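# Slide the paper roll onto the wooden holder's post

## Task

Thread the paper roll over the upright post of the wooden holder until it sits on the holder's base, then release it so no gripper (or wrist camera cable) is still in contact with it.

## Robot and tools

Robot: two arms, left_arm and right_arm, each ending in a two-finger gripper. Everything is in one scene frame: origin at table-top height, halfway between the two arms' nominal bases; +x points out over the table, +z up, and left_arm sits on the +y side (arm names do not match image left/right). Real bases are offset from nominal; a BASES line, if present, gives the calibrated spot. Gripper axes: fingers extend along its +z, open and close along its y. end_effector_position is the point between the finger pads, roughly 1 cm short of the tips. Reported positions and orientations can be off by a few centimetres, more at long reach, and friction or weight can leave a hand a centimetre or more from its command in free air without any contact.

Row format (used by execute_actions and move): 16 numbers, always both arms: left_arm x, y, z, qw, qx, qy, qz, opening, then right_arm in the same order. x, y, z are an absolute target position in metres, scene frame; the quaternion is an absolute target orientation, w first, scene frame. Opening runs from -1 (closed) to +1 (fully open, 0.094 m) and is an absolute finger target. An arm that should hold still must be sent its own last reported position and quaternion, plus the opening it should keep, in every row; to keep an orientation steady, repeat the same target quaternion rather than copying the drifting reported one. The controller limits each step's orientation change to 40 degrees from the measured one.

execute_actions, argument actions (list of at most one item) and optional cameras (list of names, ["all"], or []). Empty list = LOOK: returns state and pictures. {"rows": [...], "steps": n} = ACT: 1 to 15 rows, up to 15 steps of 1/30 s (default 15), each row one step, last row repeated; at least 5 steps. Each target must lie within 0.6 m of that arm's last reported position along every gripper axis or the whole call is refused and nothing moves. {"steps": n} without rows = WAIT of up to 300 steps counted from the previous result, reply time included. Pictures come only on LOOK or if cameras requests them. Results are read 5 steps before an action finishes; those steps run afterwards.

move, argument target: one 16-number row or a list of up to 15 rows (no 0.6 m limit). speed: m/s, 0.002 to 2.9, default 0.25, one value or one per target; rotation capped at twice that in rad/s. blend: metres of corner rounding per waypoint, default 0. blocking: false returns after about 0.5 s while the move keeps running. cameras: defaults to all pictures. Paths are straight, end together, last 0.5 to 10 s, and do not avoid obstacles or the other arm. Faster moves lag, stray and hit harder; aiming beyond a contact presses harder. Openings of the first target are sent at the start; later targets' openings change only after arrival, with all arms pausing. The result adds a move: line saying how it ended: done (within 10 mm and 2 degrees), off_target, moving, held, fault; limits=paced means a pose was clipped, limits=held means steps were withheld. Avoid paths passing near an arm's own base, which can flip its shoulder posture.

wait: seconds 0 to 10; runs the scene without new commands, returns early if a move ends. stop: brakes a running move (needs braking room; fingers keep moving). zoom_image: camera (cam_high, cam_left_wrist or cam_right_wrist) and region [x0, y0, x1, y1] in that image's pixels, top-left origin, at most 504x504, from the newest pictures. finished_scene: scene = current scene number; irreversible, ends the scene and grades it, so call it only once the roll rests released on the base.

Results: per arm end_effector_position, end_effector_quat_wxyz, Hand target (what the controller is now steering toward), Joint positions (last value = finger opening in metres), Joint velocities ("within noise" means at rest), Joint torques (include gravity; joints 1-3 wrap at ±28 N m; positive toward larger joint values), grip_measured (finger opening on the command scale; reads up to ~2.7 mm wide when empty, and narrower than a hard part when squeezing). MOTOR HOT appears at 75 °C; at 90 °C an over-temperature fault folds that arm and disables it. Avoid holding loads, stretched arms or pushing on unreachable poses for long.

Gripping: the fingers go where you command until the force limit, so grip_measured shows no touch; squeezing starts around 0.05 below the first-touch reading (0.11 or more for round parts like the roll). Close gently on anything that may squash. To release, command an opening clearly above grip_measured.

Cameras: cam_high (fixed, 672x504) and wrist cameras cam_left_wrist and cam_right_wrist (672x504), with intrinsics K, distortion D and T_world_to_cam given in OpenCV convention; calibration may be slightly off, wrist images can lag during motion.

Avoid: dropping the roll or releasing it while it moves, anything leaving the table, fast impacts, hard presses, any collision or squeeze between the two arms (including one gripper closing on the other's fingers), and arm faults or stops. Loose objects may occasionally get nudged by outside pushes.

Each tool is called after "Emit:" in YAML: its name, and indented under it one key for each argument.

## Session

Emit:
execute_actions:
  actions: []
  cameras: ["all"]

Scene clock: 0.00 s of 4400.00 s.
left_arm: end_effector_position=(+0.2734, +0.2698, +0.1704) grip_measured=+1.000 end_effector_quat_wxyz=(+0.613, -0.019, +0.788, +0.051) | right_arm: end_effector_position=(+0.3790, -0.1786, +0.0822) grip_measured=+1.000 end_effector_quat_wxyz=(+0.474, -0.118, +0.868, +0.090)
Joint positions: left_arm=[-0.266 0.121 0.209 -0.349 -0.344 -0.031 0.094] | right_arm=[0.363 1.627 0.664 0.398 0.046 0.081 0.094]
Joint velocities: within noise
Joint torques (N m): no reading
Motor temperatures (°C): left_arm=[23 24 21 24 22 21 23] | right_arm=[23 23 22 22 22 23 24]
Heat: left arm: 24 °C; right arm: 24 °C.
Hand target: left_arm +0.2725, +0.2703, +0.1734; +0.616, -0.020, +0.786, +0.051 | right_arm +0.3823, -0.1774, +0.0908; +0.483, -0.117, +0.863, +0.092
camera_calibration:
cam_left_wrist: T_world_to_cam=[[0.101817, -0.992512, 0.0674804, 0.224411], [-0.662345, -0.118246, -0.739809, 0.363948], [0.742248, 0.0306295, -0.669425, 0.00653824], [0, 0, 0, 1]] pos_world=[0.213357, 0.265566, 0.258486]
cam_right_wrist: T_world_to_cam=[[0.371663, -0.927238, 0.0457862, -0.31111], [-0.803107, -0.345865, -0.485178, 0.306245], [0.465711, 0.143551, -0.873216, 0.0248398], [0, 0, 0, 1]] pos_world=[0.350007, -0.186119, 0.184518]

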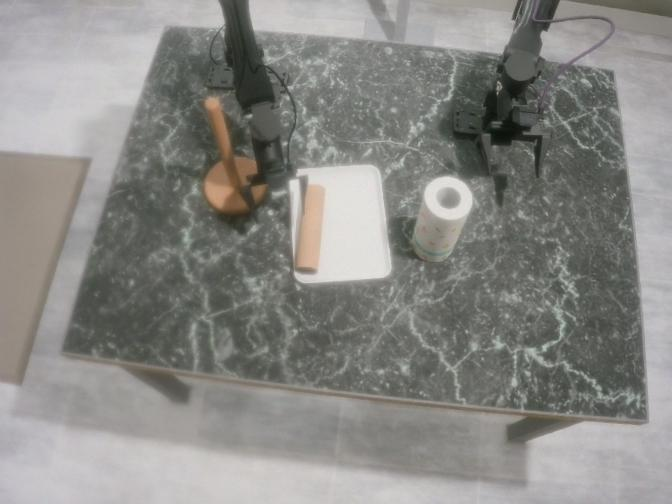

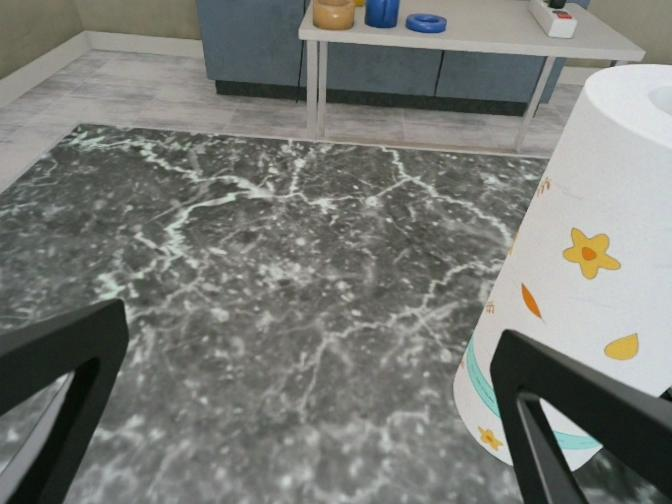

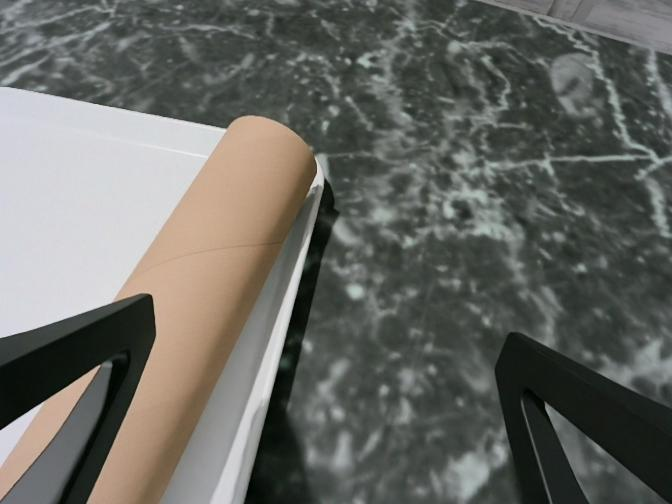

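Emit:
zoom_image:
  camera: "cam_high"
  region: [395, 165, 495, 275]

Emit:
zoom_image:
  camera: "cam_high"
  region: [190, 85, 320, 225]

Scaled by 4.582 from the camera's 672x504 image, which has a finer 960x720 frame.

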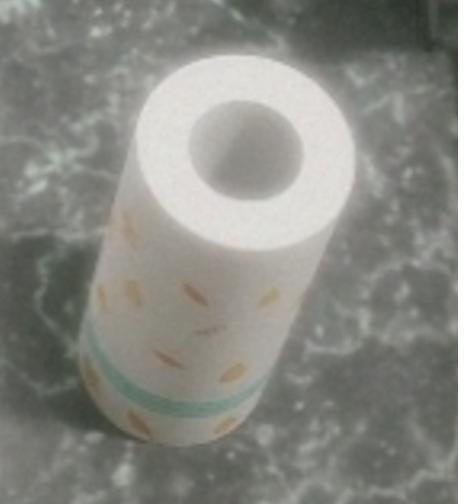

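Scaled by 3.600 from the camera's 672x504 image, which has a finer 960x720 frame.

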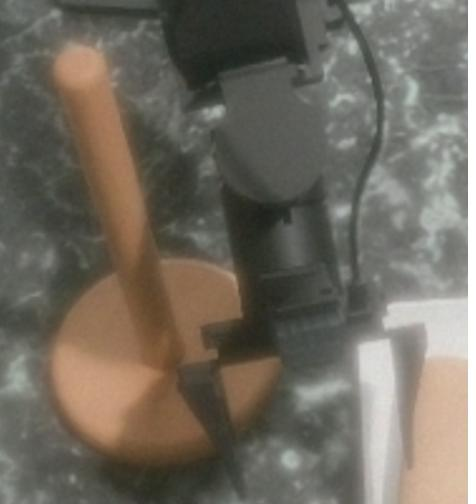

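Emit:
move:
  target:
    - [0.2703, 0.3625, 0.1734, 0.5948, -0.1555, 0.7727, 0.1566, 1.0, 0.374, -0.168, 0.19, 0.483, -0.117, 0.863, 0.092, 1.0]
    - [0.2366, 0.4483, 0.1734, 0.5586, -0.2874, 0.7340, 0.2575, 1.0, 0.286, 0.047, 0.165, 0.5661, -0.3394, 0.6991, 0.2749, 1.0]
  speed: [0.35, 0.45]
  blend: [0.04, 0]
  cameras: ["cam_high", "cam_right_wrist"]

Scene clock: 8.43 s of 4400.00 s.
left_arm: end_effector_position=(+0.2368, +0.4470, +0.1719) grip_measured=+1.000 end_effector_quat_wxyz=(+0.558, -0.290, +0.735, +0.253) | right_arm: end_effector_position=(+0.2847, +0.0413, +0.1646) grip_measured=+1.000 end_effector_quat_wxyz=(+0.564, -0.335, +0.705, +0.269)
Joint positions: left_arm=[0.598 0.398 0.209 -0.066 -0.18 0.003 0.094] | right_arm=[0.85 1.683 0.747 0.714 -0.025 -0.004 0.094]
Joint velocities: within noise
Joint torques (N m): left_arm=[0.47 1.18 7.79 2.25 -0.01 0.08] | right_arm=[-0.03 -6.46 7.77 2.07 -0.17 -0.01]
Motor temperatures (°C): left_arm=[23 24 22 27 22 21 23] | right_arm=[23 24 23 24 22 23 24]
Heat: left arm: 27 °C; right arm: 24 °C.
Hand target: left_arm +0.2366, +0.4482, +0.1734; +0.559, -0.287, +0.734, +0.258 | right_arm +0.2859, +0.0467, +0.1650; +0.566, -0.339, +0.699, +0.275
Off the commanded pose: left_arm 0.002 m, 1 deg | right_arm 0.006 m, 1 deg.
Kept back: nothing.
move: done
camera_calibration:
cam_right_wrist: T_world_to_cam=[[0.802747, -0.585738, 0.11184, -0.223605], [-0.322096, -0.583739, -0.74532, 0.262302], [0.501847, 0.562281, -0.657259, 0.046042], [0, 0, 0, 1]] pos_world=[0.240879, -0.00374639, 0.250768]
Images, in order (width x height): cam_high 672x504, cam_right_wrist 672x504.

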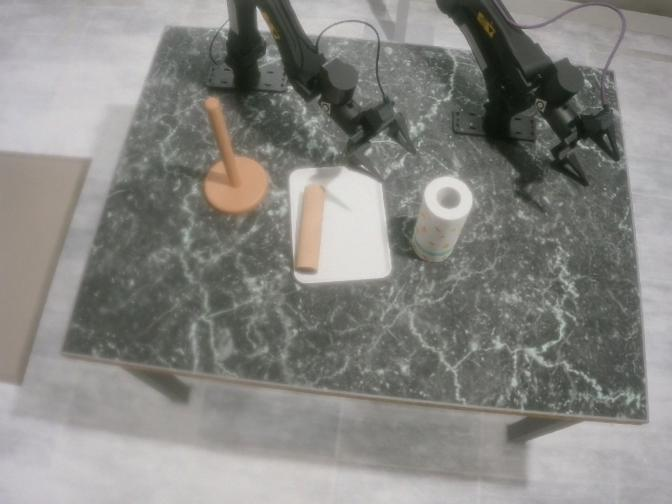

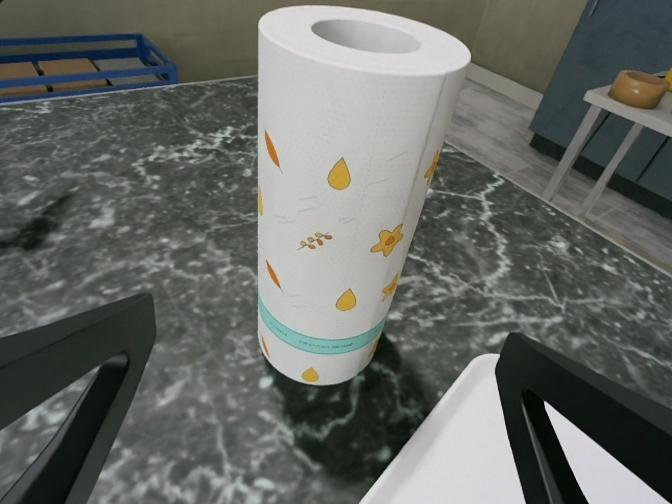

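Emit:
move:
  target: [0.2366, 0.4483, 0.1734, 0.5586, -0.2874, 0.7340, 0.2575, 1.0, 0.3185, 0.0825, 0.165, 0.5661, -0.3394, 0.6991, 0.2749, 1.0]
  speed: 0.2
  cameras: ["cam_right_wrist"]

Scene clock: 11.70 s of 4400.00 s.
left_arm: end_effector_position=(+0.2369, +0.4470, +0.1722) grip_measured=+1.000 end_effector_quat_wxyz=(+0.559, -0.290, +0.734, +0.253) | right_arm: end_effector_position=(+0.3137, +0.0766, +0.1646) grip_measured=+1.000 end_effector_quat_wxyz=(+0.567, -0.336, +0.701, +0.272)
Joint positions: left_arm=[0.598 0.398 0.209 -0.065 -0.179 0.003 0.094] | right_arm=[0.85 1.841 0.932 0.698 -0.03 -0.005 0.094]
Joint velocities: within noise
Joint torques (N m): left_arm=[0.55 1.24 7.83 2.27 -0.02 0.07] | right_arm=[-0.34 -8.12 9.74 1.8 -0.18 -0.02]
Motor temperatures (°C): left_arm=[23 24 22 28 22 21 23] | right_arm=[23 24 23 25 22 23 24]
Heat: left arm: 28 °C; right arm: 25 °C.
Hand target: left_arm +0.2366, +0.4482, +0.1735; +0.559, -0.287, +0.734, +0.258 | right_arm +0.3183, +0.0822, +0.1649; +0.566, -0.339, +0.699, +0.275
Off the commanded pose: left_arm 0.002 m, 1 deg | right_arm 0.008 m, 1 deg.
Kept back: nothing.
move: done
camera_calibration:
cam_right_wrist: T_world_to_cam=[[0.804898, -0.582683, 0.112336, -0.22714], [-0.314242, -0.579111, -0.752252, 0.290531], [0.50338, 0.570185, -0.649228, 0.00921088], [0, 0, 0, 1]] pos_world=[0.269485, 0.0306469, 0.250049]
Images, in order (width x height): cam_right_wrist 672x504.

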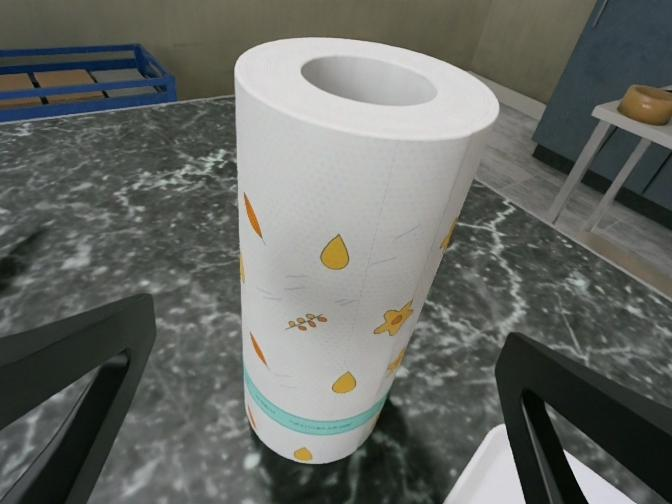

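Emit:
move:
  target: [0.2366, 0.4483, 0.1734, 0.5586, -0.2874, 0.7340, 0.2575, 1.0, 0.332, 0.0865, 0.165, 0.5661, -0.3394, 0.6991, 0.2749, 1.0]
  speed: 0.15
  cameras: ["cam_right_wrist"]

Scene clock: 14.00 s of 4400.00 s.
left_arm: end_effector_position=(+0.2369, +0.4470, +0.1722) grip_measured=+1.000 end_effector_quat_wxyz=(+0.559, -0.290, +0.734, +0.253) | right_arm: end_effector_position=(+0.3262, +0.0811, +0.1649) grip_measured=+1.000 end_effector_quat_wxyz=(+0.567, -0.336, +0.701, +0.272)
Joint positions: left_arm=[0.598 0.398 0.209 -0.065 -0.179 0.003 0.094] | right_arm=[0.832 1.878 0.984 0.683 -0.048 -0.009 0.094]
Joint velocities: within noise
Joint torques (N m): left_arm=[0.55 1.18 7.8 2.26 -0.01 0.08] | right_arm=[-0.51 -8.47 9.95 1.79 -0.18 -0.01]
Motor temperatures (°C): left_arm=[23 24 22 28 22 21 23] | right_arm=[23 24 23 25 22 23 24]
Heat: left arm: 28 °C; right arm: 25 °C.
Hand target: left_arm +0.2366, +0.4483, +0.1734; +0.559, -0.287, +0.734, +0.258 | right_arm +0.3318, +0.0861, +0.1650; +0.566, -0.339, +0.699, +0.275
Off the commanded pose: left_arm 0.002 m, 1 deg | right_arm 0.008 m, 1 deg.
Kept back: nothing.
move: done
camera_calibration:
cam_right_wrist: T_world_to_cam=[[0.804903, -0.582662, 0.112411, -0.234681], [-0.314103, -0.579058, -0.75235, 0.297141], [0.503458, 0.57026, -0.649102, 0.000483219], [0, 0, 0, 1]] pos_world=[0.281985, 0.0350468, 0.250248]
Images, in order (width x height): cam_right_wrist 672x504.

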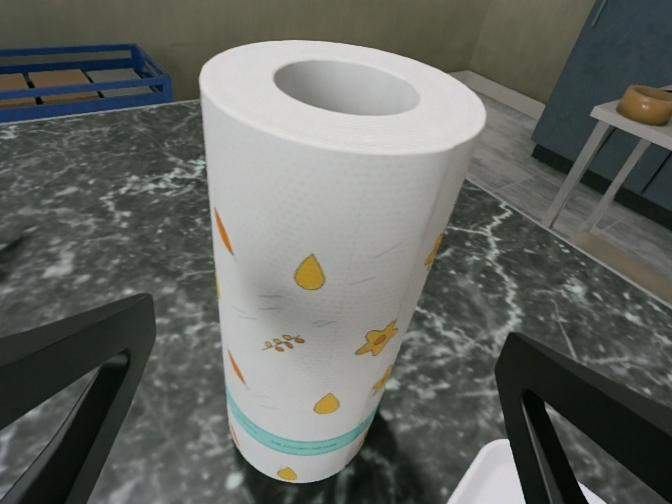

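Emit:
move:
  target: [0.2366, 0.4483, 0.1734, 0.5586, -0.2874, 0.7340, 0.2575, 1.0, 0.370, 0.1355, 0.165, 0.5661, -0.3394, 0.6991, 0.2749, 1.0]
  speed: 0.13
  cameras: ["cam_right_wrist", "cam_high"]

Scene clock: 15.90 s of 4400.00 s.
left_arm: end_effector_position=(+0.2369, +0.4470, +0.1722) grip_measured=+1.000 end_effector_quat_wxyz=(+0.559, -0.290, +0.734, +0.253) | right_arm: end_effector_position=(+0.3672, +0.1278, +0.1683) grip_measured=+1.000 end_effector_quat_wxyz=(+0.569, -0.336, +0.699, +0.274)
Joint positions: left_arm=[0.598 0.398 0.209 -0.065 -0.179 0.003 0.094] | right_arm=[0.832 2.071 1.283 0.583 -0.05 -0.009 0.094]
Joint velocities: within noise
Joint torques (N m): left_arm=[0.49 1.07 7.8 2.25 -0.01 0.08] | right_arm=[0.36 -10.36 10.43 1.78 -0.09 0.02]
Motor temperatures (°C): left_arm=[23 24 22 28 22 21 23] | right_arm=[23 24 24 25 22 23 24]
Heat: left arm: 28 °C; right arm: 25 °C.
Hand target: left_arm +0.2366, +0.4483, +0.1734; +0.559, -0.288, +0.734, +0.258 | right_arm +0.3697, +0.1351, +0.1648; +0.566, -0.339, +0.699, +0.275
Off the commanded pose: left_arm 0.002 m, 1 deg | right_arm 0.009 m, 1 deg.
Kept back: nothing.
move: done
camera_calibration:
cam_right_wrist: T_world_to_cam=[[0.805621, -0.581568, 0.112931, -0.241347], [-0.310084, -0.576364, -0.756077, 0.338518], [0.5048, 0.574093, -0.644666, -0.0463233], [0, 0, 0, 1]] pos_world=[0.322787, 0.0813436, 0.253338]
Images, in order (width x height): cam_high 672x504, cam_right_wrist 672x504.

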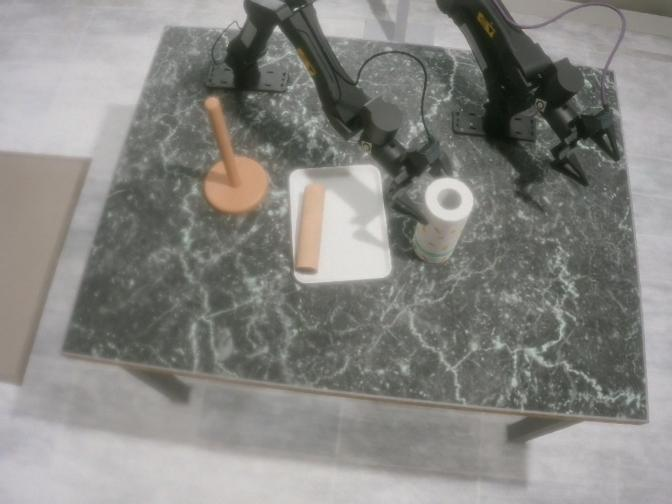

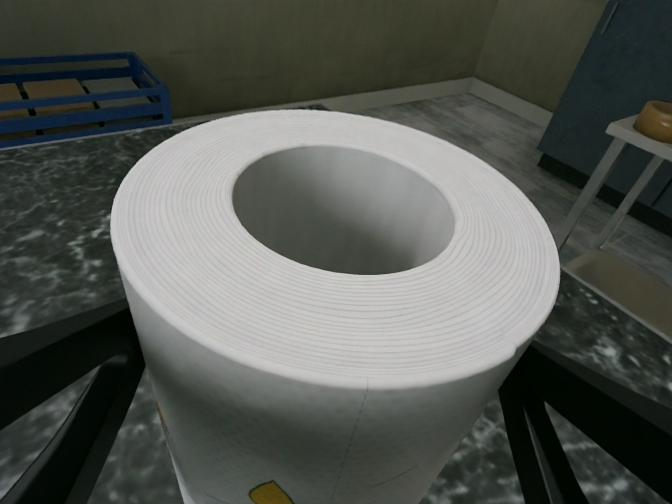

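Emit:
move:
  target:
    - [0.2366, 0.4483, 0.1734, 0.5586, -0.2874, 0.7340, 0.2575, 1.0, 0.3685, 0.1365, 0.165, 0.5661, -0.3394, 0.6991, 0.2749, 0.6]
    - [0.2366, 0.4483, 0.1734, 0.5586, -0.2874, 0.7340, 0.2575, 1.0, 0.3685, 0.1365, 0.30, 0.5661, -0.3394, 0.6991, 0.2749, 0.6]
    - [0.2366, 0.4483, 0.1734, 0.5586, -0.2874, 0.7340, 0.2575, 1.0, 0.33, -0.01, 0.46, 0.5914, -0.2658, 0.7302, 0.2152, 0.6]
    - [0.2366, 0.4483, 0.1734, 0.5586, -0.2874, 0.7340, 0.2575, 1.0, 0.283, -0.287, 0.49, 0.6197, -0.1349, 0.7653, 0.1092, 0.6]
  speed: [0.1, 0.25, 0.4, 0.4]
  blend: [0, 0.05, 0.08, 0]
  cameras: ["cam_right_wrist", "cam_high"]

Emit:
zoom_image:
  camera: "cam_high"
  region: [150, 0, 300, 150]

Emit:
zoom_image:
  camera: "cam_high"
  region: [180, 90, 310, 225]

Scene clock: 20.03 s of 4400.00 s.
left_arm: end_effector_position=(+0.2369, +0.4470, +0.1722) grip_measured=+1.000 end_effector_quat_wxyz=(+0.559, -0.290, +0.734, +0.253) | right_arm: end_effector_position=(+0.2837, -0.2879, +0.4797) grip_measured=+0.604 end_effector_quat_wxyz=(+0.609, -0.127, +0.775, +0.108)
Joint positions: left_arm=[0.598 0.398 0.209 -0.065 -0.179 0.003 0.094] | right_arm=[-0.116 1.124 1.694 -0.83 -0.428 -0.097 0.075]
Joint velocities: within noise
Joint torques (N m): left_arm=[0.58 1.13 7.77 2.25 -0.02 0.09] | right_arm=[-0.59 -1.4 8.06 1.92 -0.28 -0.03]
Motor temperatures (°C): left_arm=[23 24 22 29 22 21 23] | right_arm=[23 25 24 26 22 23 24]
Heat: left arm: 29 °C; right arm: 26 °C.
Hand target: left_arm +0.2366, +0.4483, +0.1734; +0.559, -0.288, +0.734, +0.258 | right_arm +0.2827, -0.2870, +0.4899; +0.620, -0.135, +0.765, +0.109
Off the commanded pose: left_arm 0.002 m, 1 deg | right_arm 0.010 m, 2 deg.
Kept back: nothing.
move: done
camera_calibration:
cam_right_wrist: T_world_to_cam=[[0.377047, -0.920787, 0.099937, -0.420859], [-0.593825, -0.323135, -0.736855, 0.452602], [0.71078, 0.218483, -0.668624, 0.285846], [0, 0, 0, 1]] pos_world=[0.224276, -0.303723, 0.566685]
Images, in order (width x height): cam_high 672x504, cam_right_wrist 672x504.

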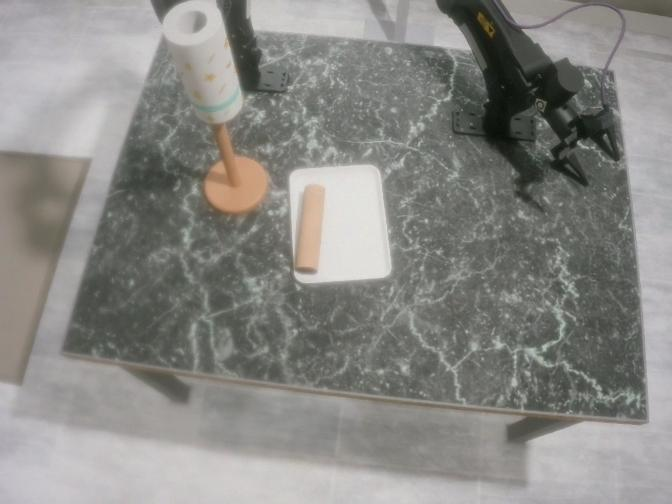

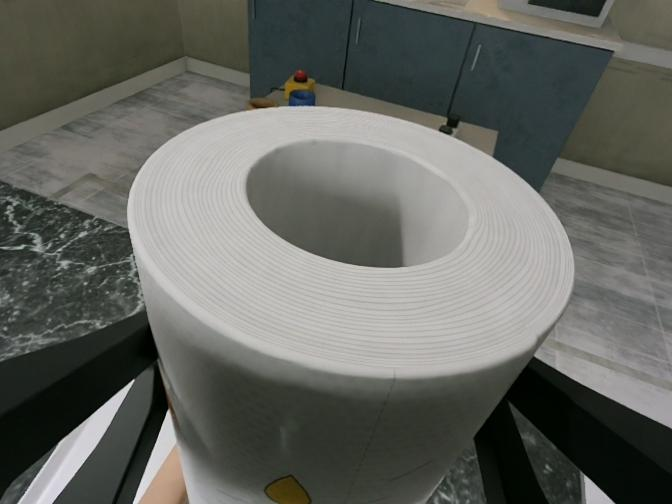

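Scaled by 3.360 from the camera's 672x504 image, which has a finer 960x720 frame.

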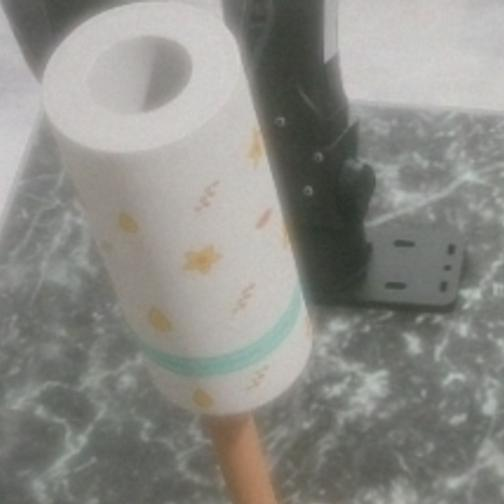

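Scaled by 3.733 from the camera's 672x504 image, which has a finer 960x720 frame.

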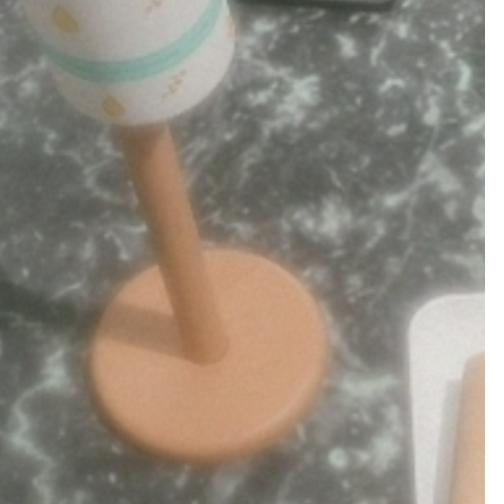

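Emit:
move:
  target: [0.2366, 0.4483, 0.1734, 0.5586, -0.2874, 0.7340, 0.2575, 1.0, 0.265, -0.300, 0.488, 0.6170, -0.1473, 0.7675, 0.0939, 0.5]
  speed: 0.12
  cameras: ["cam_right_wrist", "cam_high"]

Emit:
zoom_image:
  camera: "cam_high"
  region: [150, 0, 290, 140]

Scene clock: 24.30 s of 4400.00 s.
left_arm: end_effector_position=(+0.2369, +0.4470, +0.1722) grip_measured=+1.000 end_effector_quat_wxyz=(+0.559, -0.290, +0.734, +0.253) | right_arm: end_effector_position=(+0.2750, -0.3030, +0.4704) grip_measured=+0.549 end_effector_quat_wxyz=(+0.597, -0.136, +0.785, +0.098)
Joint positions: left_arm=[0.598 0.398 0.209 -0.065 -0.179 0.003 0.094] | right_arm=[-0.217 1.114 1.694 -0.895 -0.516 -0.169 0.073]
Joint velocities: within noise
Joint torques (N m): left_arm=[0.54 1.11 7.77 2.24 -0.01 0.1] | right_arm=[-0.65 -3.54 8.12 1.85 -0.35 -0.05]
Motor temperatures (°C): left_arm=[23 24 22 29 22 21 23] | right_arm=[23 25 24 27 22 23 24]
Heat: left arm: 29 °C; right arm: 27 °C.
Hand target: left_arm +0.2366, +0.4483, +0.1734; +0.559, -0.288, +0.734, +0.258 | right_arm +0.2647, -0.2999, +0.4875; +0.617, -0.147, +0.768, +0.094
Off the commanded pose: left_arm 0.002 m, 1 deg | right_arm 0.020 m, 3 deg.
Kept back: nothing.
move: off_target (right_arm)
camera_calibration:
cam_right_wrist: T_world_to_cam=[[0.381051, -0.916731, 0.12002, -0.439776], [-0.612753, -0.347615, -0.709717, 0.420769], [0.69234, 0.196896, -0.694188, 0.299722], [0, 0, 0, 1]] pos_world=[0.217895, -0.315904, 0.559472]
Images, in order (width x height): cam_high 672x504, cam_right_wrist 672x504.

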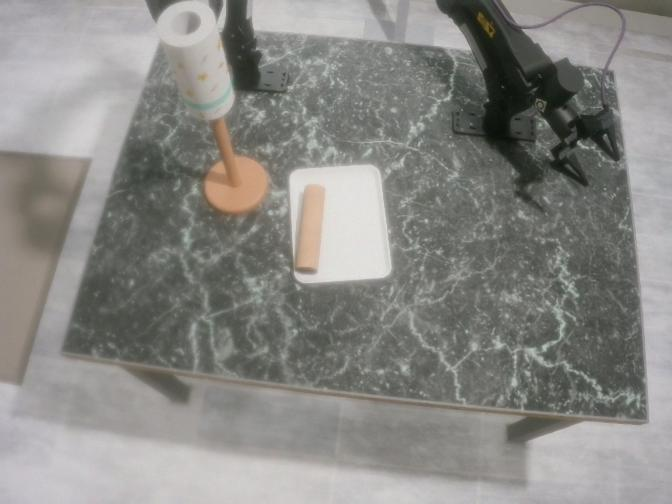

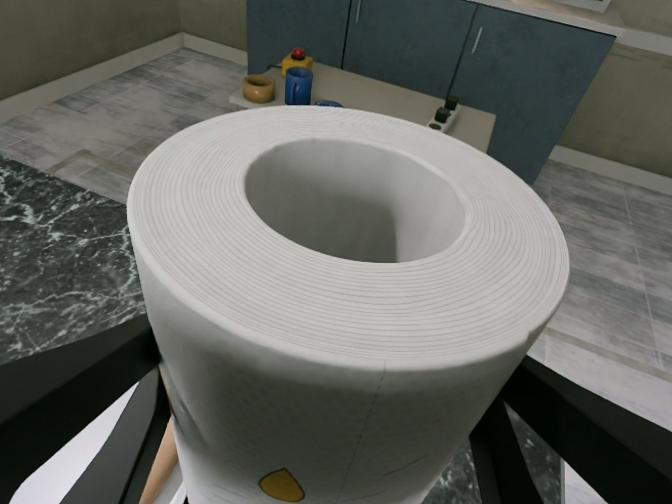

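Scaled by 3.600 from the camera's 672x504 image, which has a finer 960x720 frame.

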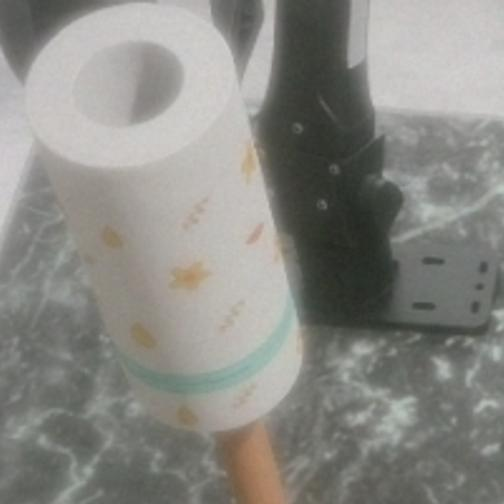

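Emit:
move:
  target: [0.2366, 0.4483, 0.1734, 0.5586, -0.2874, 0.7340, 0.2575, 1.0, 0.2518, -0.3015, 0.486, 0.6369, -0.1442, 0.7511, 0.0968, 0.5]
  speed: 0.12
  cameras: ["cam_high"]

Emit:
zoom_image:
  camera: "cam_high"
  region: [150, 0, 290, 140]

Scene clock: 26.30 s of 4400.00 s.
left_arm: end_effector_position=(+0.2369, +0.4470, +0.1722) grip_measured=+1.000 end_effector_quat_wxyz=(+0.559, -0.290, +0.734, +0.253) | right_arm: end_effector_position=(+0.2536, -0.3029, +0.4778) grip_measured=+0.536 end_effector_quat_wxyz=(+0.622, -0.139, +0.765, +0.095)
Joint positions: left_arm=[0.598 0.398 0.209 -0.065 -0.179 0.003 0.094] | right_arm=[-0.262 1.024 1.625 -0.85 -0.566 -0.164 0.072]
Joint velocities: within noise
Joint torques (N m): left_arm=[0.5 1.13 7.82 2.26 -0.02 0.1] | right_arm=[-0.62 -1.92 4.78 2.18 -0.34 0.07]
Motor temperatures (°C): left_arm=[23 24 22 29 22 21 23] | right_arm=[23 25 24 27 22 23 24]
Heat: left arm: 29 °C; right arm: 27 °C.
Hand target: left_arm +0.2366, +0.4483, +0.1734; +0.559, -0.288, +0.734, +0.258 | right_arm +0.2516, -0.3015, +0.4858; +0.636, -0.144, +0.752, +0.097
Off the commanded pose: left_arm 0.002 m, 1 deg | right_arm 0.009 m, 2 deg.
Kept back: nothing.
move: done
Images, in order (width x height): cam_high 672x504.

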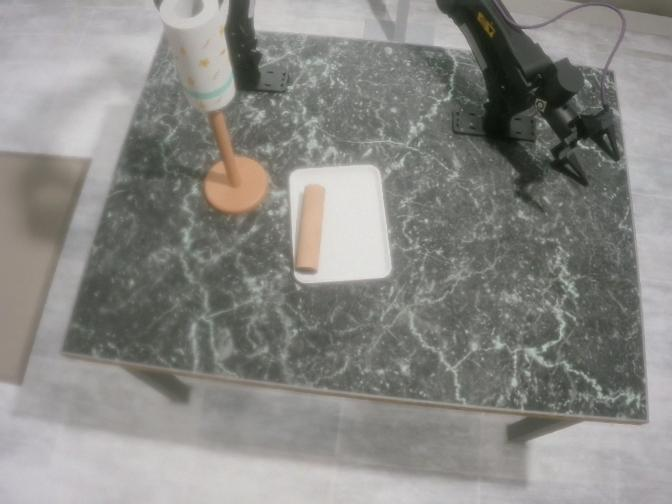

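Scaled by 3.600 from the camera's 672x504 image, which has a finer 960x720 frame.

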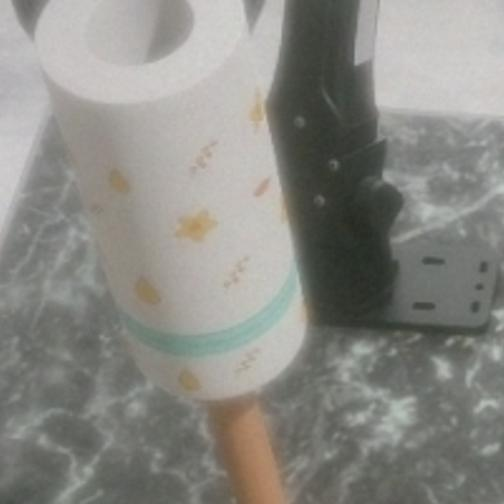

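Emit:
move:
  target:
    - [0.2366, 0.4483, 0.1734, 0.5586, -0.2874, 0.7340, 0.2575, 1.0, 0.2605, -0.300, 0.484, 0.6369, -0.1442, 0.7511, 0.0968, 0.52]
    - [0.2366, 0.4483, 0.1734, 0.5586, -0.2874, 0.7340, 0.2575, 1.0, 0.2605, -0.300, 0.465, 0.6369, -0.1442, 0.7511, 0.0968, 0.52]
  speed: [0.1, 0.1]
  cameras: ["cam_high", "cam_right_wrist"]

Emit:
zoom_image:
  camera: "cam_high"
  region: [150, 0, 290, 140]

Scene clock: 29.30 s of 4400.00 s.
left_arm: end_effector_position=(+0.2369, +0.4470, +0.1722) grip_measured=+1.000 end_effector_quat_wxyz=(+0.559, -0.290, +0.734, +0.253) | right_arm: end_effector_position=(+0.2629, -0.3021, +0.4570) grip_measured=+0.535 end_effector_quat_wxyz=(+0.622, -0.140, +0.764, +0.101)
Joint positions: left_arm=[0.598 0.398 0.209 -0.065 -0.179 0.003 0.094] | right_arm=[-0.251 0.991 1.497 -0.752 -0.567 -0.154 0.072]
Joint velocities: within noise
Joint torques (N m): left_arm=[0.53 1.17 7.84 2.25 -0.01 0.09] | right_arm=[0.72 -2.54 5.08 2.15 -0.04 0.11]
Motor temperatures (°C): left_arm=[23 24 23 29 22 21 23] | right_arm=[23 24 24 28 22 23 25]
Heat: left arm: 29 °C; right arm: 28 °C.
Hand target: left_arm +0.2366, +0.4482, +0.1734; +0.559, -0.287, +0.734, +0.257 | right_arm +0.2603, -0.3000, +0.4650; +0.637, -0.144, +0.751, +0.097
Off the commanded pose: left_arm 0.002 m, 1 deg | right_arm 0.009 m, 2 deg.
Kept back: nothing.
move: done
camera_calibration:
cam_right_wrist: T_world_to_cam=[[0.38325, -0.913882, 0.133938, -0.438938], [-0.561206, -0.345575, -0.752081, 0.410637], [0.733598, 0.213068, -0.645318, 0.270316], [0, 0, 0, 1]] pos_world=[0.200372, -0.316828, 0.542062]
Images, in order (width x height): cam_high 672x504, cam_right_wrist 672x504.

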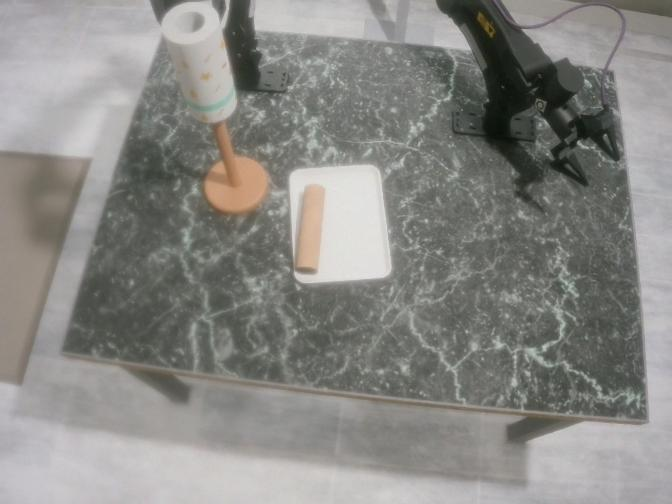

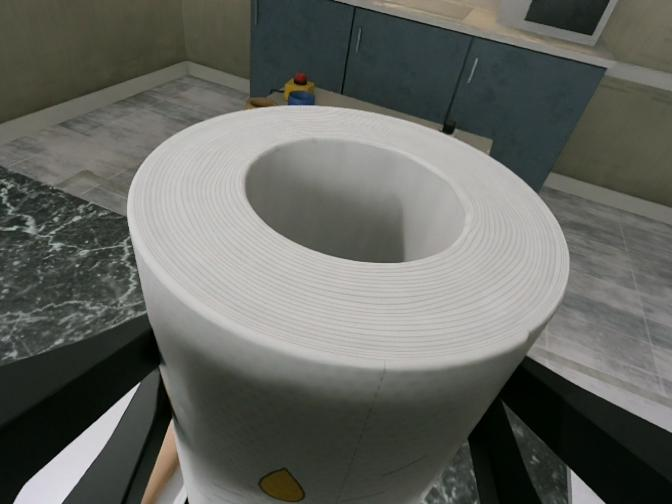

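Scaled by 3.600 from the camera's 672x504 image, which has a finer 960x720 frame.

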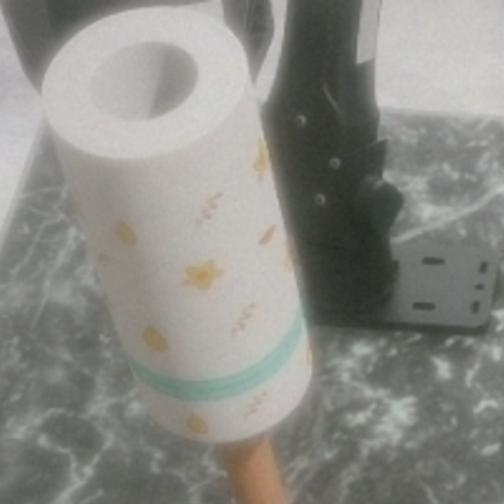

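Emit:
move:
  target: [0.2366, 0.4483, 0.1734, 0.5586, -0.2874, 0.7340, 0.2575, 1.0, 0.2605, -0.300, 0.412, 0.6369, -0.1442, 0.7511, 0.0968, 0.52]
  speed: 0.1
  cameras: ["cam_high", "cam_right_wrist"]

Emit:
zoom_image:
  camera: "cam_high"
  region: [150, 0, 290, 140]

Scene clock: 30.93 s of 4400.00 s.
left_arm: end_effector_position=(+0.2369, +0.4470, +0.1722) grip_measured=+1.000 end_effector_quat_wxyz=(+0.559, -0.290, +0.734, +0.253) | right_arm: end_effector_position=(+0.2625, -0.3020, +0.4042) grip_measured=+0.535 end_effector_quat_wxyz=(+0.622, -0.140, +0.764, +0.101)
Joint positions: left_arm=[0.598 0.398 0.209 -0.065 -0.179 0.003 0.094] | right_arm=[-0.251 0.867 1.207 -0.586 -0.567 -0.154 0.072]
Joint velocities: within noise
Joint torques (N m): left_arm=[0.53 1.2 7.77 2.27 -0.02 0.08] | right_arm=[0.62 -2.24 5.74 2.18 -0.03 0.1]
Motor temperatures (°C): left_arm=[23 24 23 29 22 21 23] | right_arm=[23 24 24 28 22 23 25]
Heat: left arm: 29 °C; right arm: 28 °C.
Hand target: left_arm +0.2366, +0.4482, +0.1734; +0.559, -0.287, +0.734, +0.257 | right_arm +0.2602, -0.3000, +0.4120; +0.637, -0.144, +0.751, +0.097
Off the commanded pose: left_arm 0.002 m, 1 deg | right_arm 0.008 m, 2 deg.
Kept back: nothing.
move: done
camera_calibration:
cam_right_wrist: T_world_to_cam=[[0.383381, -0.913888, 0.133519, -0.431484], [-0.561809, -0.345501, -0.751665, 0.370735], [0.733069, 0.213162, -0.645889, 0.236857], [0, 0, 0, 1]] pos_world=[0.200072, -0.316728, 0.489263]
Images, in order (width x height): cam_high 672x504, cam_right_wrist 672x504.

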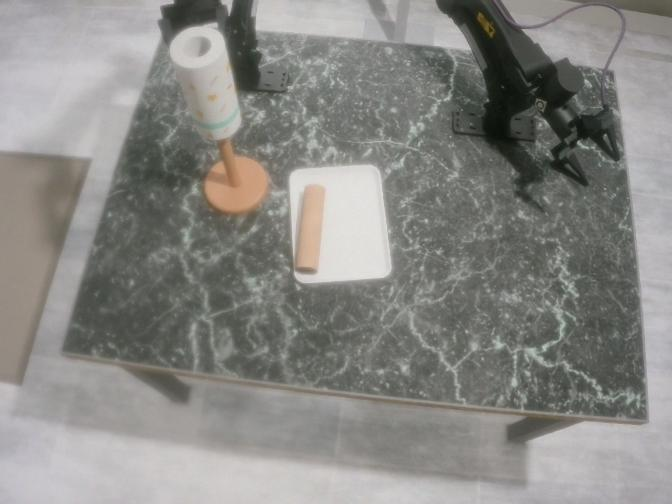

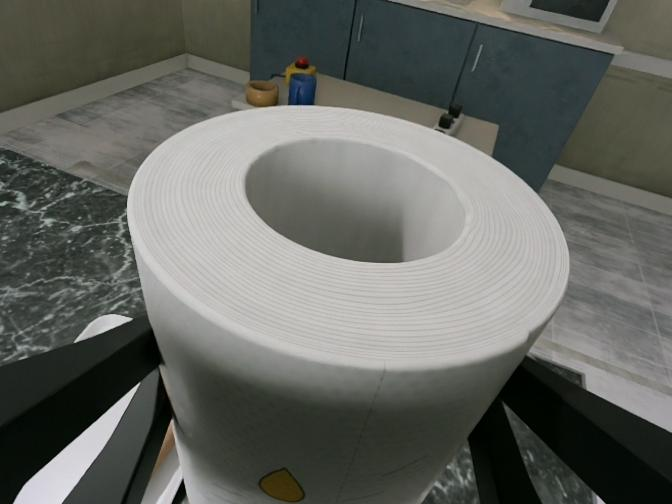

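Scaled by 3.600 from the camera's 672x504 image, which has a finer 960x720 frame.

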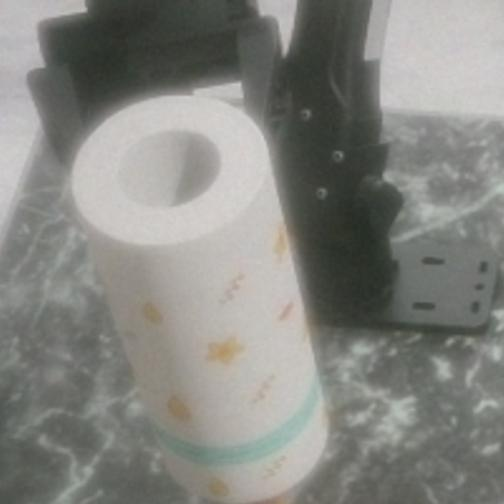

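Emit:
move:
  target: [0.2366, 0.4483, 0.1734, 0.5586, -0.2874, 0.7340, 0.2575, 1.0, 0.2605, -0.300, 0.222, 0.6369, -0.1442, 0.7511, 0.0968, 0.52]
  speed: 0.14
  cameras: ["cam_high", "cam_right_wrist"]

Emit:
zoom_image:
  camera: "cam_high"
  region: [150, 60, 300, 220]

Scene clock: 33.50 s of 4400.00 s.
left_arm: end_effector_position=(+0.2369, +0.4470, +0.1722) grip_measured=+1.000 end_effector_quat_wxyz=(+0.559, -0.290, +0.734, +0.253) | right_arm: end_effector_position=(+0.2608, -0.3023, +0.2149) grip_measured=+0.535 end_effector_quat_wxyz=(+0.622, -0.139, +0.764, +0.099)
Joint positions: left_arm=[0.598 0.398 0.209 -0.065 -0.179 0.003 0.094] | right_arm=[-0.251 0.626 0.368 0.012 -0.562 -0.154 0.072]
Joint velocities: within noise
Joint torques (N m): left_arm=[0.44 1.18 7.83 2.26 -0.01 0.1] | right_arm=[0.72 -1.5 6.72 2.18 -0.11 0.1]
Motor temperatures (°C): left_arm=[23 24 23 30 22 21 23] | right_arm=[23 24 24 28 22 23 25]
Heat: left arm: 30 °C; right arm: 28 °C.
Hand target: left_arm +0.2366, +0.4482, +0.1734; +0.559, -0.287, +0.734, +0.257 | right_arm +0.2603, -0.2999, +0.2220; +0.637, -0.144, +0.751, +0.097
Off the commanded pose: left_arm 0.002 m, 1 deg | right_arm 0.007 m, 2 deg.
Kept back: nothing.
move: done
camera_calibration:
cam_right_wrist: T_world_to_cam=[[0.379255, -0.915409, 0.134878, -0.405489], [-0.562916, -0.343951, -0.751547, 0.228142], [0.734364, 0.209103, -0.645744, 0.114307], [0, 0, 0, 1]] pos_world=[0.198265, -0.316621, 0.299964]
Images, in order (width x height): cam_high 672x504, cam_right_wrist 672x504.

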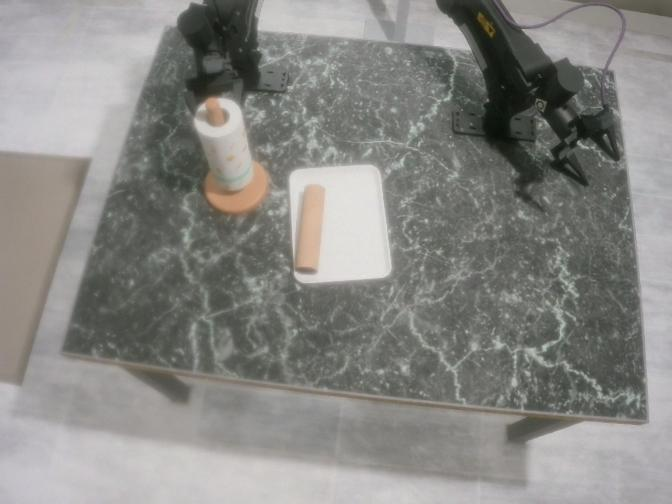

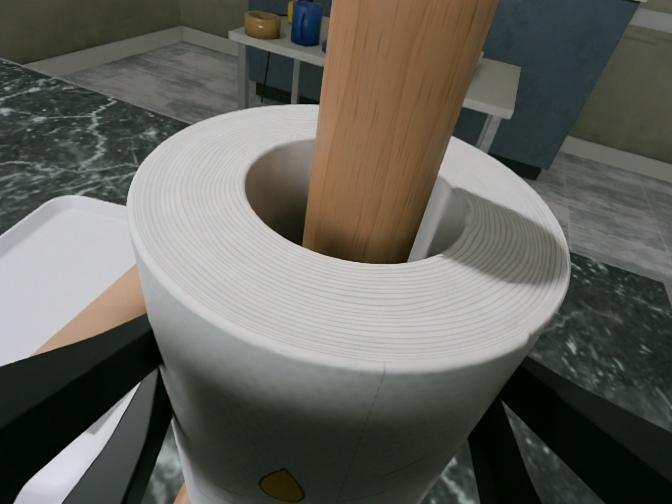

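Scaled by 3.150 from the camera's 672x504 image, which has a finer 960x720 frame.

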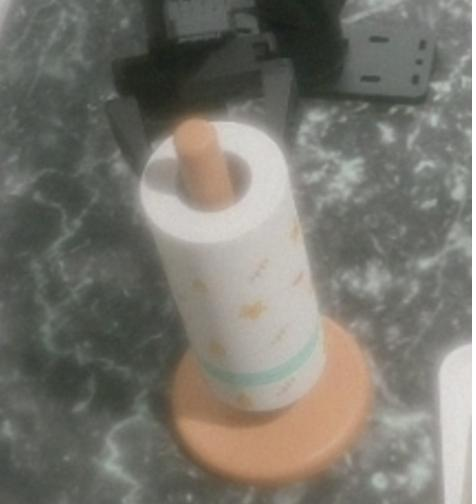

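Emit:
move:
  target: [0.2366, 0.4483, 0.1734, 0.5586, -0.2874, 0.7340, 0.2575, 1.0, 0.2605, -0.300, 0.187, 0.6369, -0.1442, 0.7511, 0.0968, 0.52]
  speed: 0.07
  cameras: ["cam_high", "cam_right_wrist"]

Emit:
zoom_image:
  camera: "cam_high"
  region: [150, 60, 300, 220]

Scene clock: 34.83 s of 4400.00 s.
left_arm: end_effector_position=(+0.2369, +0.4470, +0.1722) grip_measured=+1.000 end_effector_quat_wxyz=(+0.559, -0.290, +0.734, +0.253) | right_arm: end_effector_position=(+0.2596, -0.3020, +0.1841) grip_measured=+0.535 end_effector_quat_wxyz=(+0.628, -0.140, +0.760, +0.097)
Joint positions: left_arm=[0.598 0.398 0.209 -0.065 -0.179 0.003 0.094] | right_arm=[-0.251 0.634 0.233 0.17 -0.562 -0.154 0.072]
Joint velocities: within noise
Joint torques (N m): left_arm=[0.51 1.2 7.86 2.26 -0.02 0.1] | right_arm=[0.7 0.02 6.64 2.18 -0.08 0.11]
Motor temperatures (°C): left_arm=[23 24 23 30 22 21 23] | right_arm=[23 24 24 28 22 23 25]
Heat: left arm: 30 °C; right arm: 28 °C.
Hand target: left_arm +0.2366, +0.4482, +0.1734; +0.559, -0.287, +0.734, +0.257 | right_arm +0.2603, -0.2999, +0.1871; +0.637, -0.144, +0.751, +0.097
Off the commanded pose: left_arm 0.002 m, 1 deg | right_arm 0.004 m, 2 deg.
Kept back: nothing.
move: done
camera_calibration:
cam_right_wrist: T_world_to_cam=[[0.377044, -0.91508, 0.143058, -0.401496], [-0.551986, -0.346041, -0.758661, 0.202229], [0.74374, 0.207083, -0.635584, 0.0902899], [0, 0, 0, 1]] pos_world=[0.195857, -0.316119, 0.268248]
Images, in order (width x height): cam_high 672x504, cam_right_wrist 672x504.

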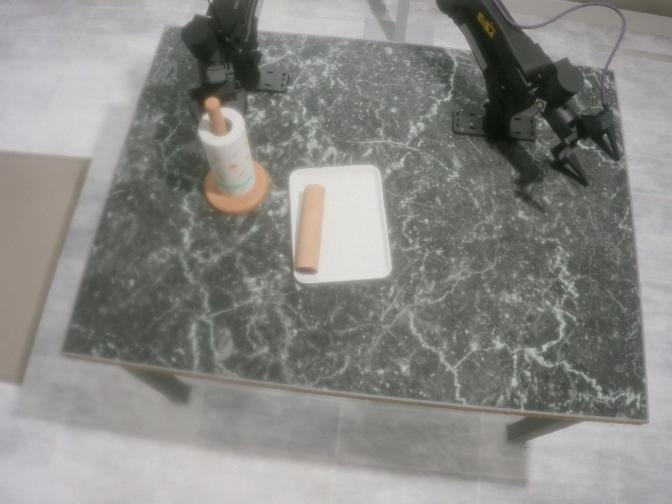

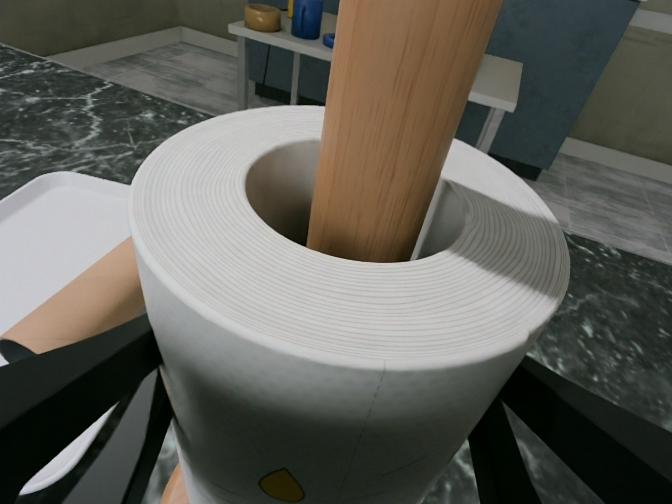

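Scaled by 3.150 from the camera's 672x504 image, which has a finer 960x720 frame.

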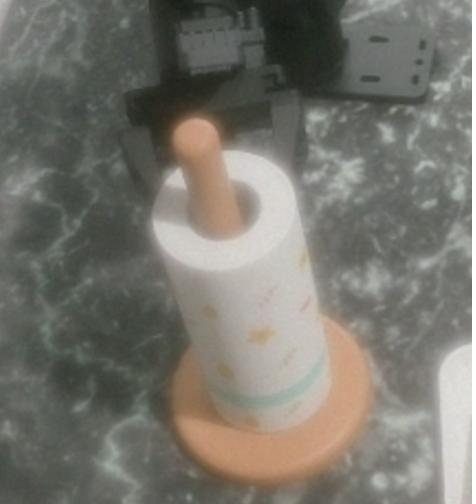

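Emit:
move:
  target: [0.2366, 0.4483, 0.1734, 0.5586, -0.2874, 0.7340, 0.2575, 1.0, 0.2615, -0.300, 0.175, 0.6369, -0.1442, 0.7511, 0.0968, 0.52]
  speed: 0.05
  cameras: ["cam_high"]

Emit:
zoom_image:
  camera: "cam_high"
  region: [150, 60, 300, 220]

Scene clock: 35.87 s of 4400.00 s.
left_arm: end_effector_position=(+0.2369, +0.4470, +0.1722) grip_measured=+1.000 end_effector_quat_wxyz=(+0.559, -0.290, +0.734, +0.253) | right_arm: end_effector_position=(+0.2624, -0.3027, +0.1815) grip_measured=+0.534 end_effector_quat_wxyz=(+0.640, -0.141, +0.750, +0.095)
Joint positions: left_arm=[0.598 0.398 0.209 -0.065 -0.179 0.003 0.094] | right_arm=[-0.251 0.66 0.196 0.269 -0.562 -0.144 0.072]
Joint velocities: within noise
Joint torques (N m): left_arm=[0.5 1.16 7.84 2.25 -0.01 0.09] | right_arm=[0.85 0.29 5.98 1.9 -0.03 -0.01]
Motor temperatures (°C): left_arm=[23 24 23 30 22 21 23] | right_arm=[23 24 24 28 22 23 25]
Heat: left arm: 30 °C; right arm: 28 °C.
Hand target: left_arm +0.2366, +0.4482, +0.1734; +0.559, -0.287, +0.734, +0.257 | right_arm +0.2613, -0.3000, +0.1750; +0.637, -0.144, +0.751, +0.097
Off the commanded pose: left_arm 0.002 m, 1 deg | right_arm 0.007 m, 1 deg.
Kept back: nothing.
move: done
Images, in order (width x height): cam_high 672x504.

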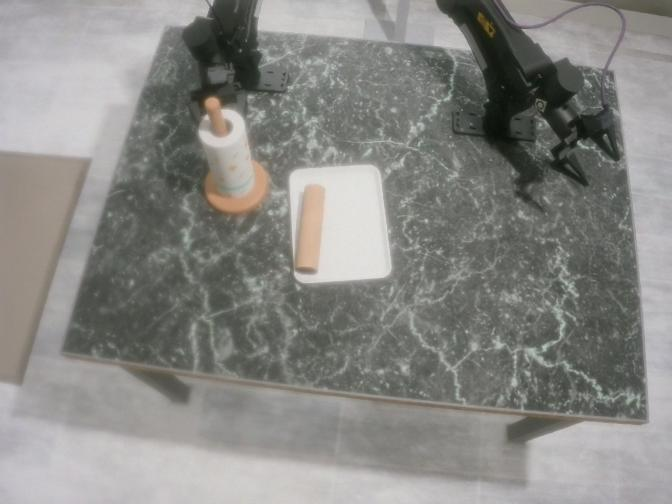

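Scaled by 3.150 from the camera's 672x504 image, which has a finer 960x720 frame.

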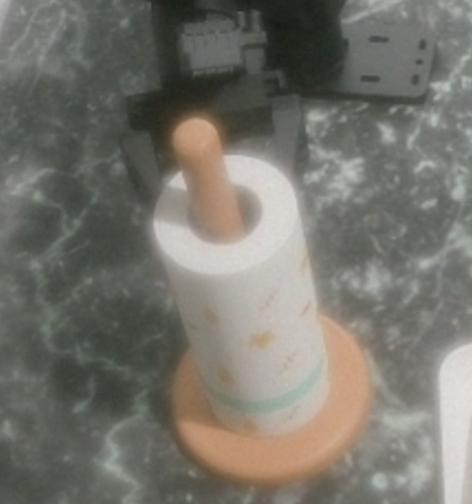

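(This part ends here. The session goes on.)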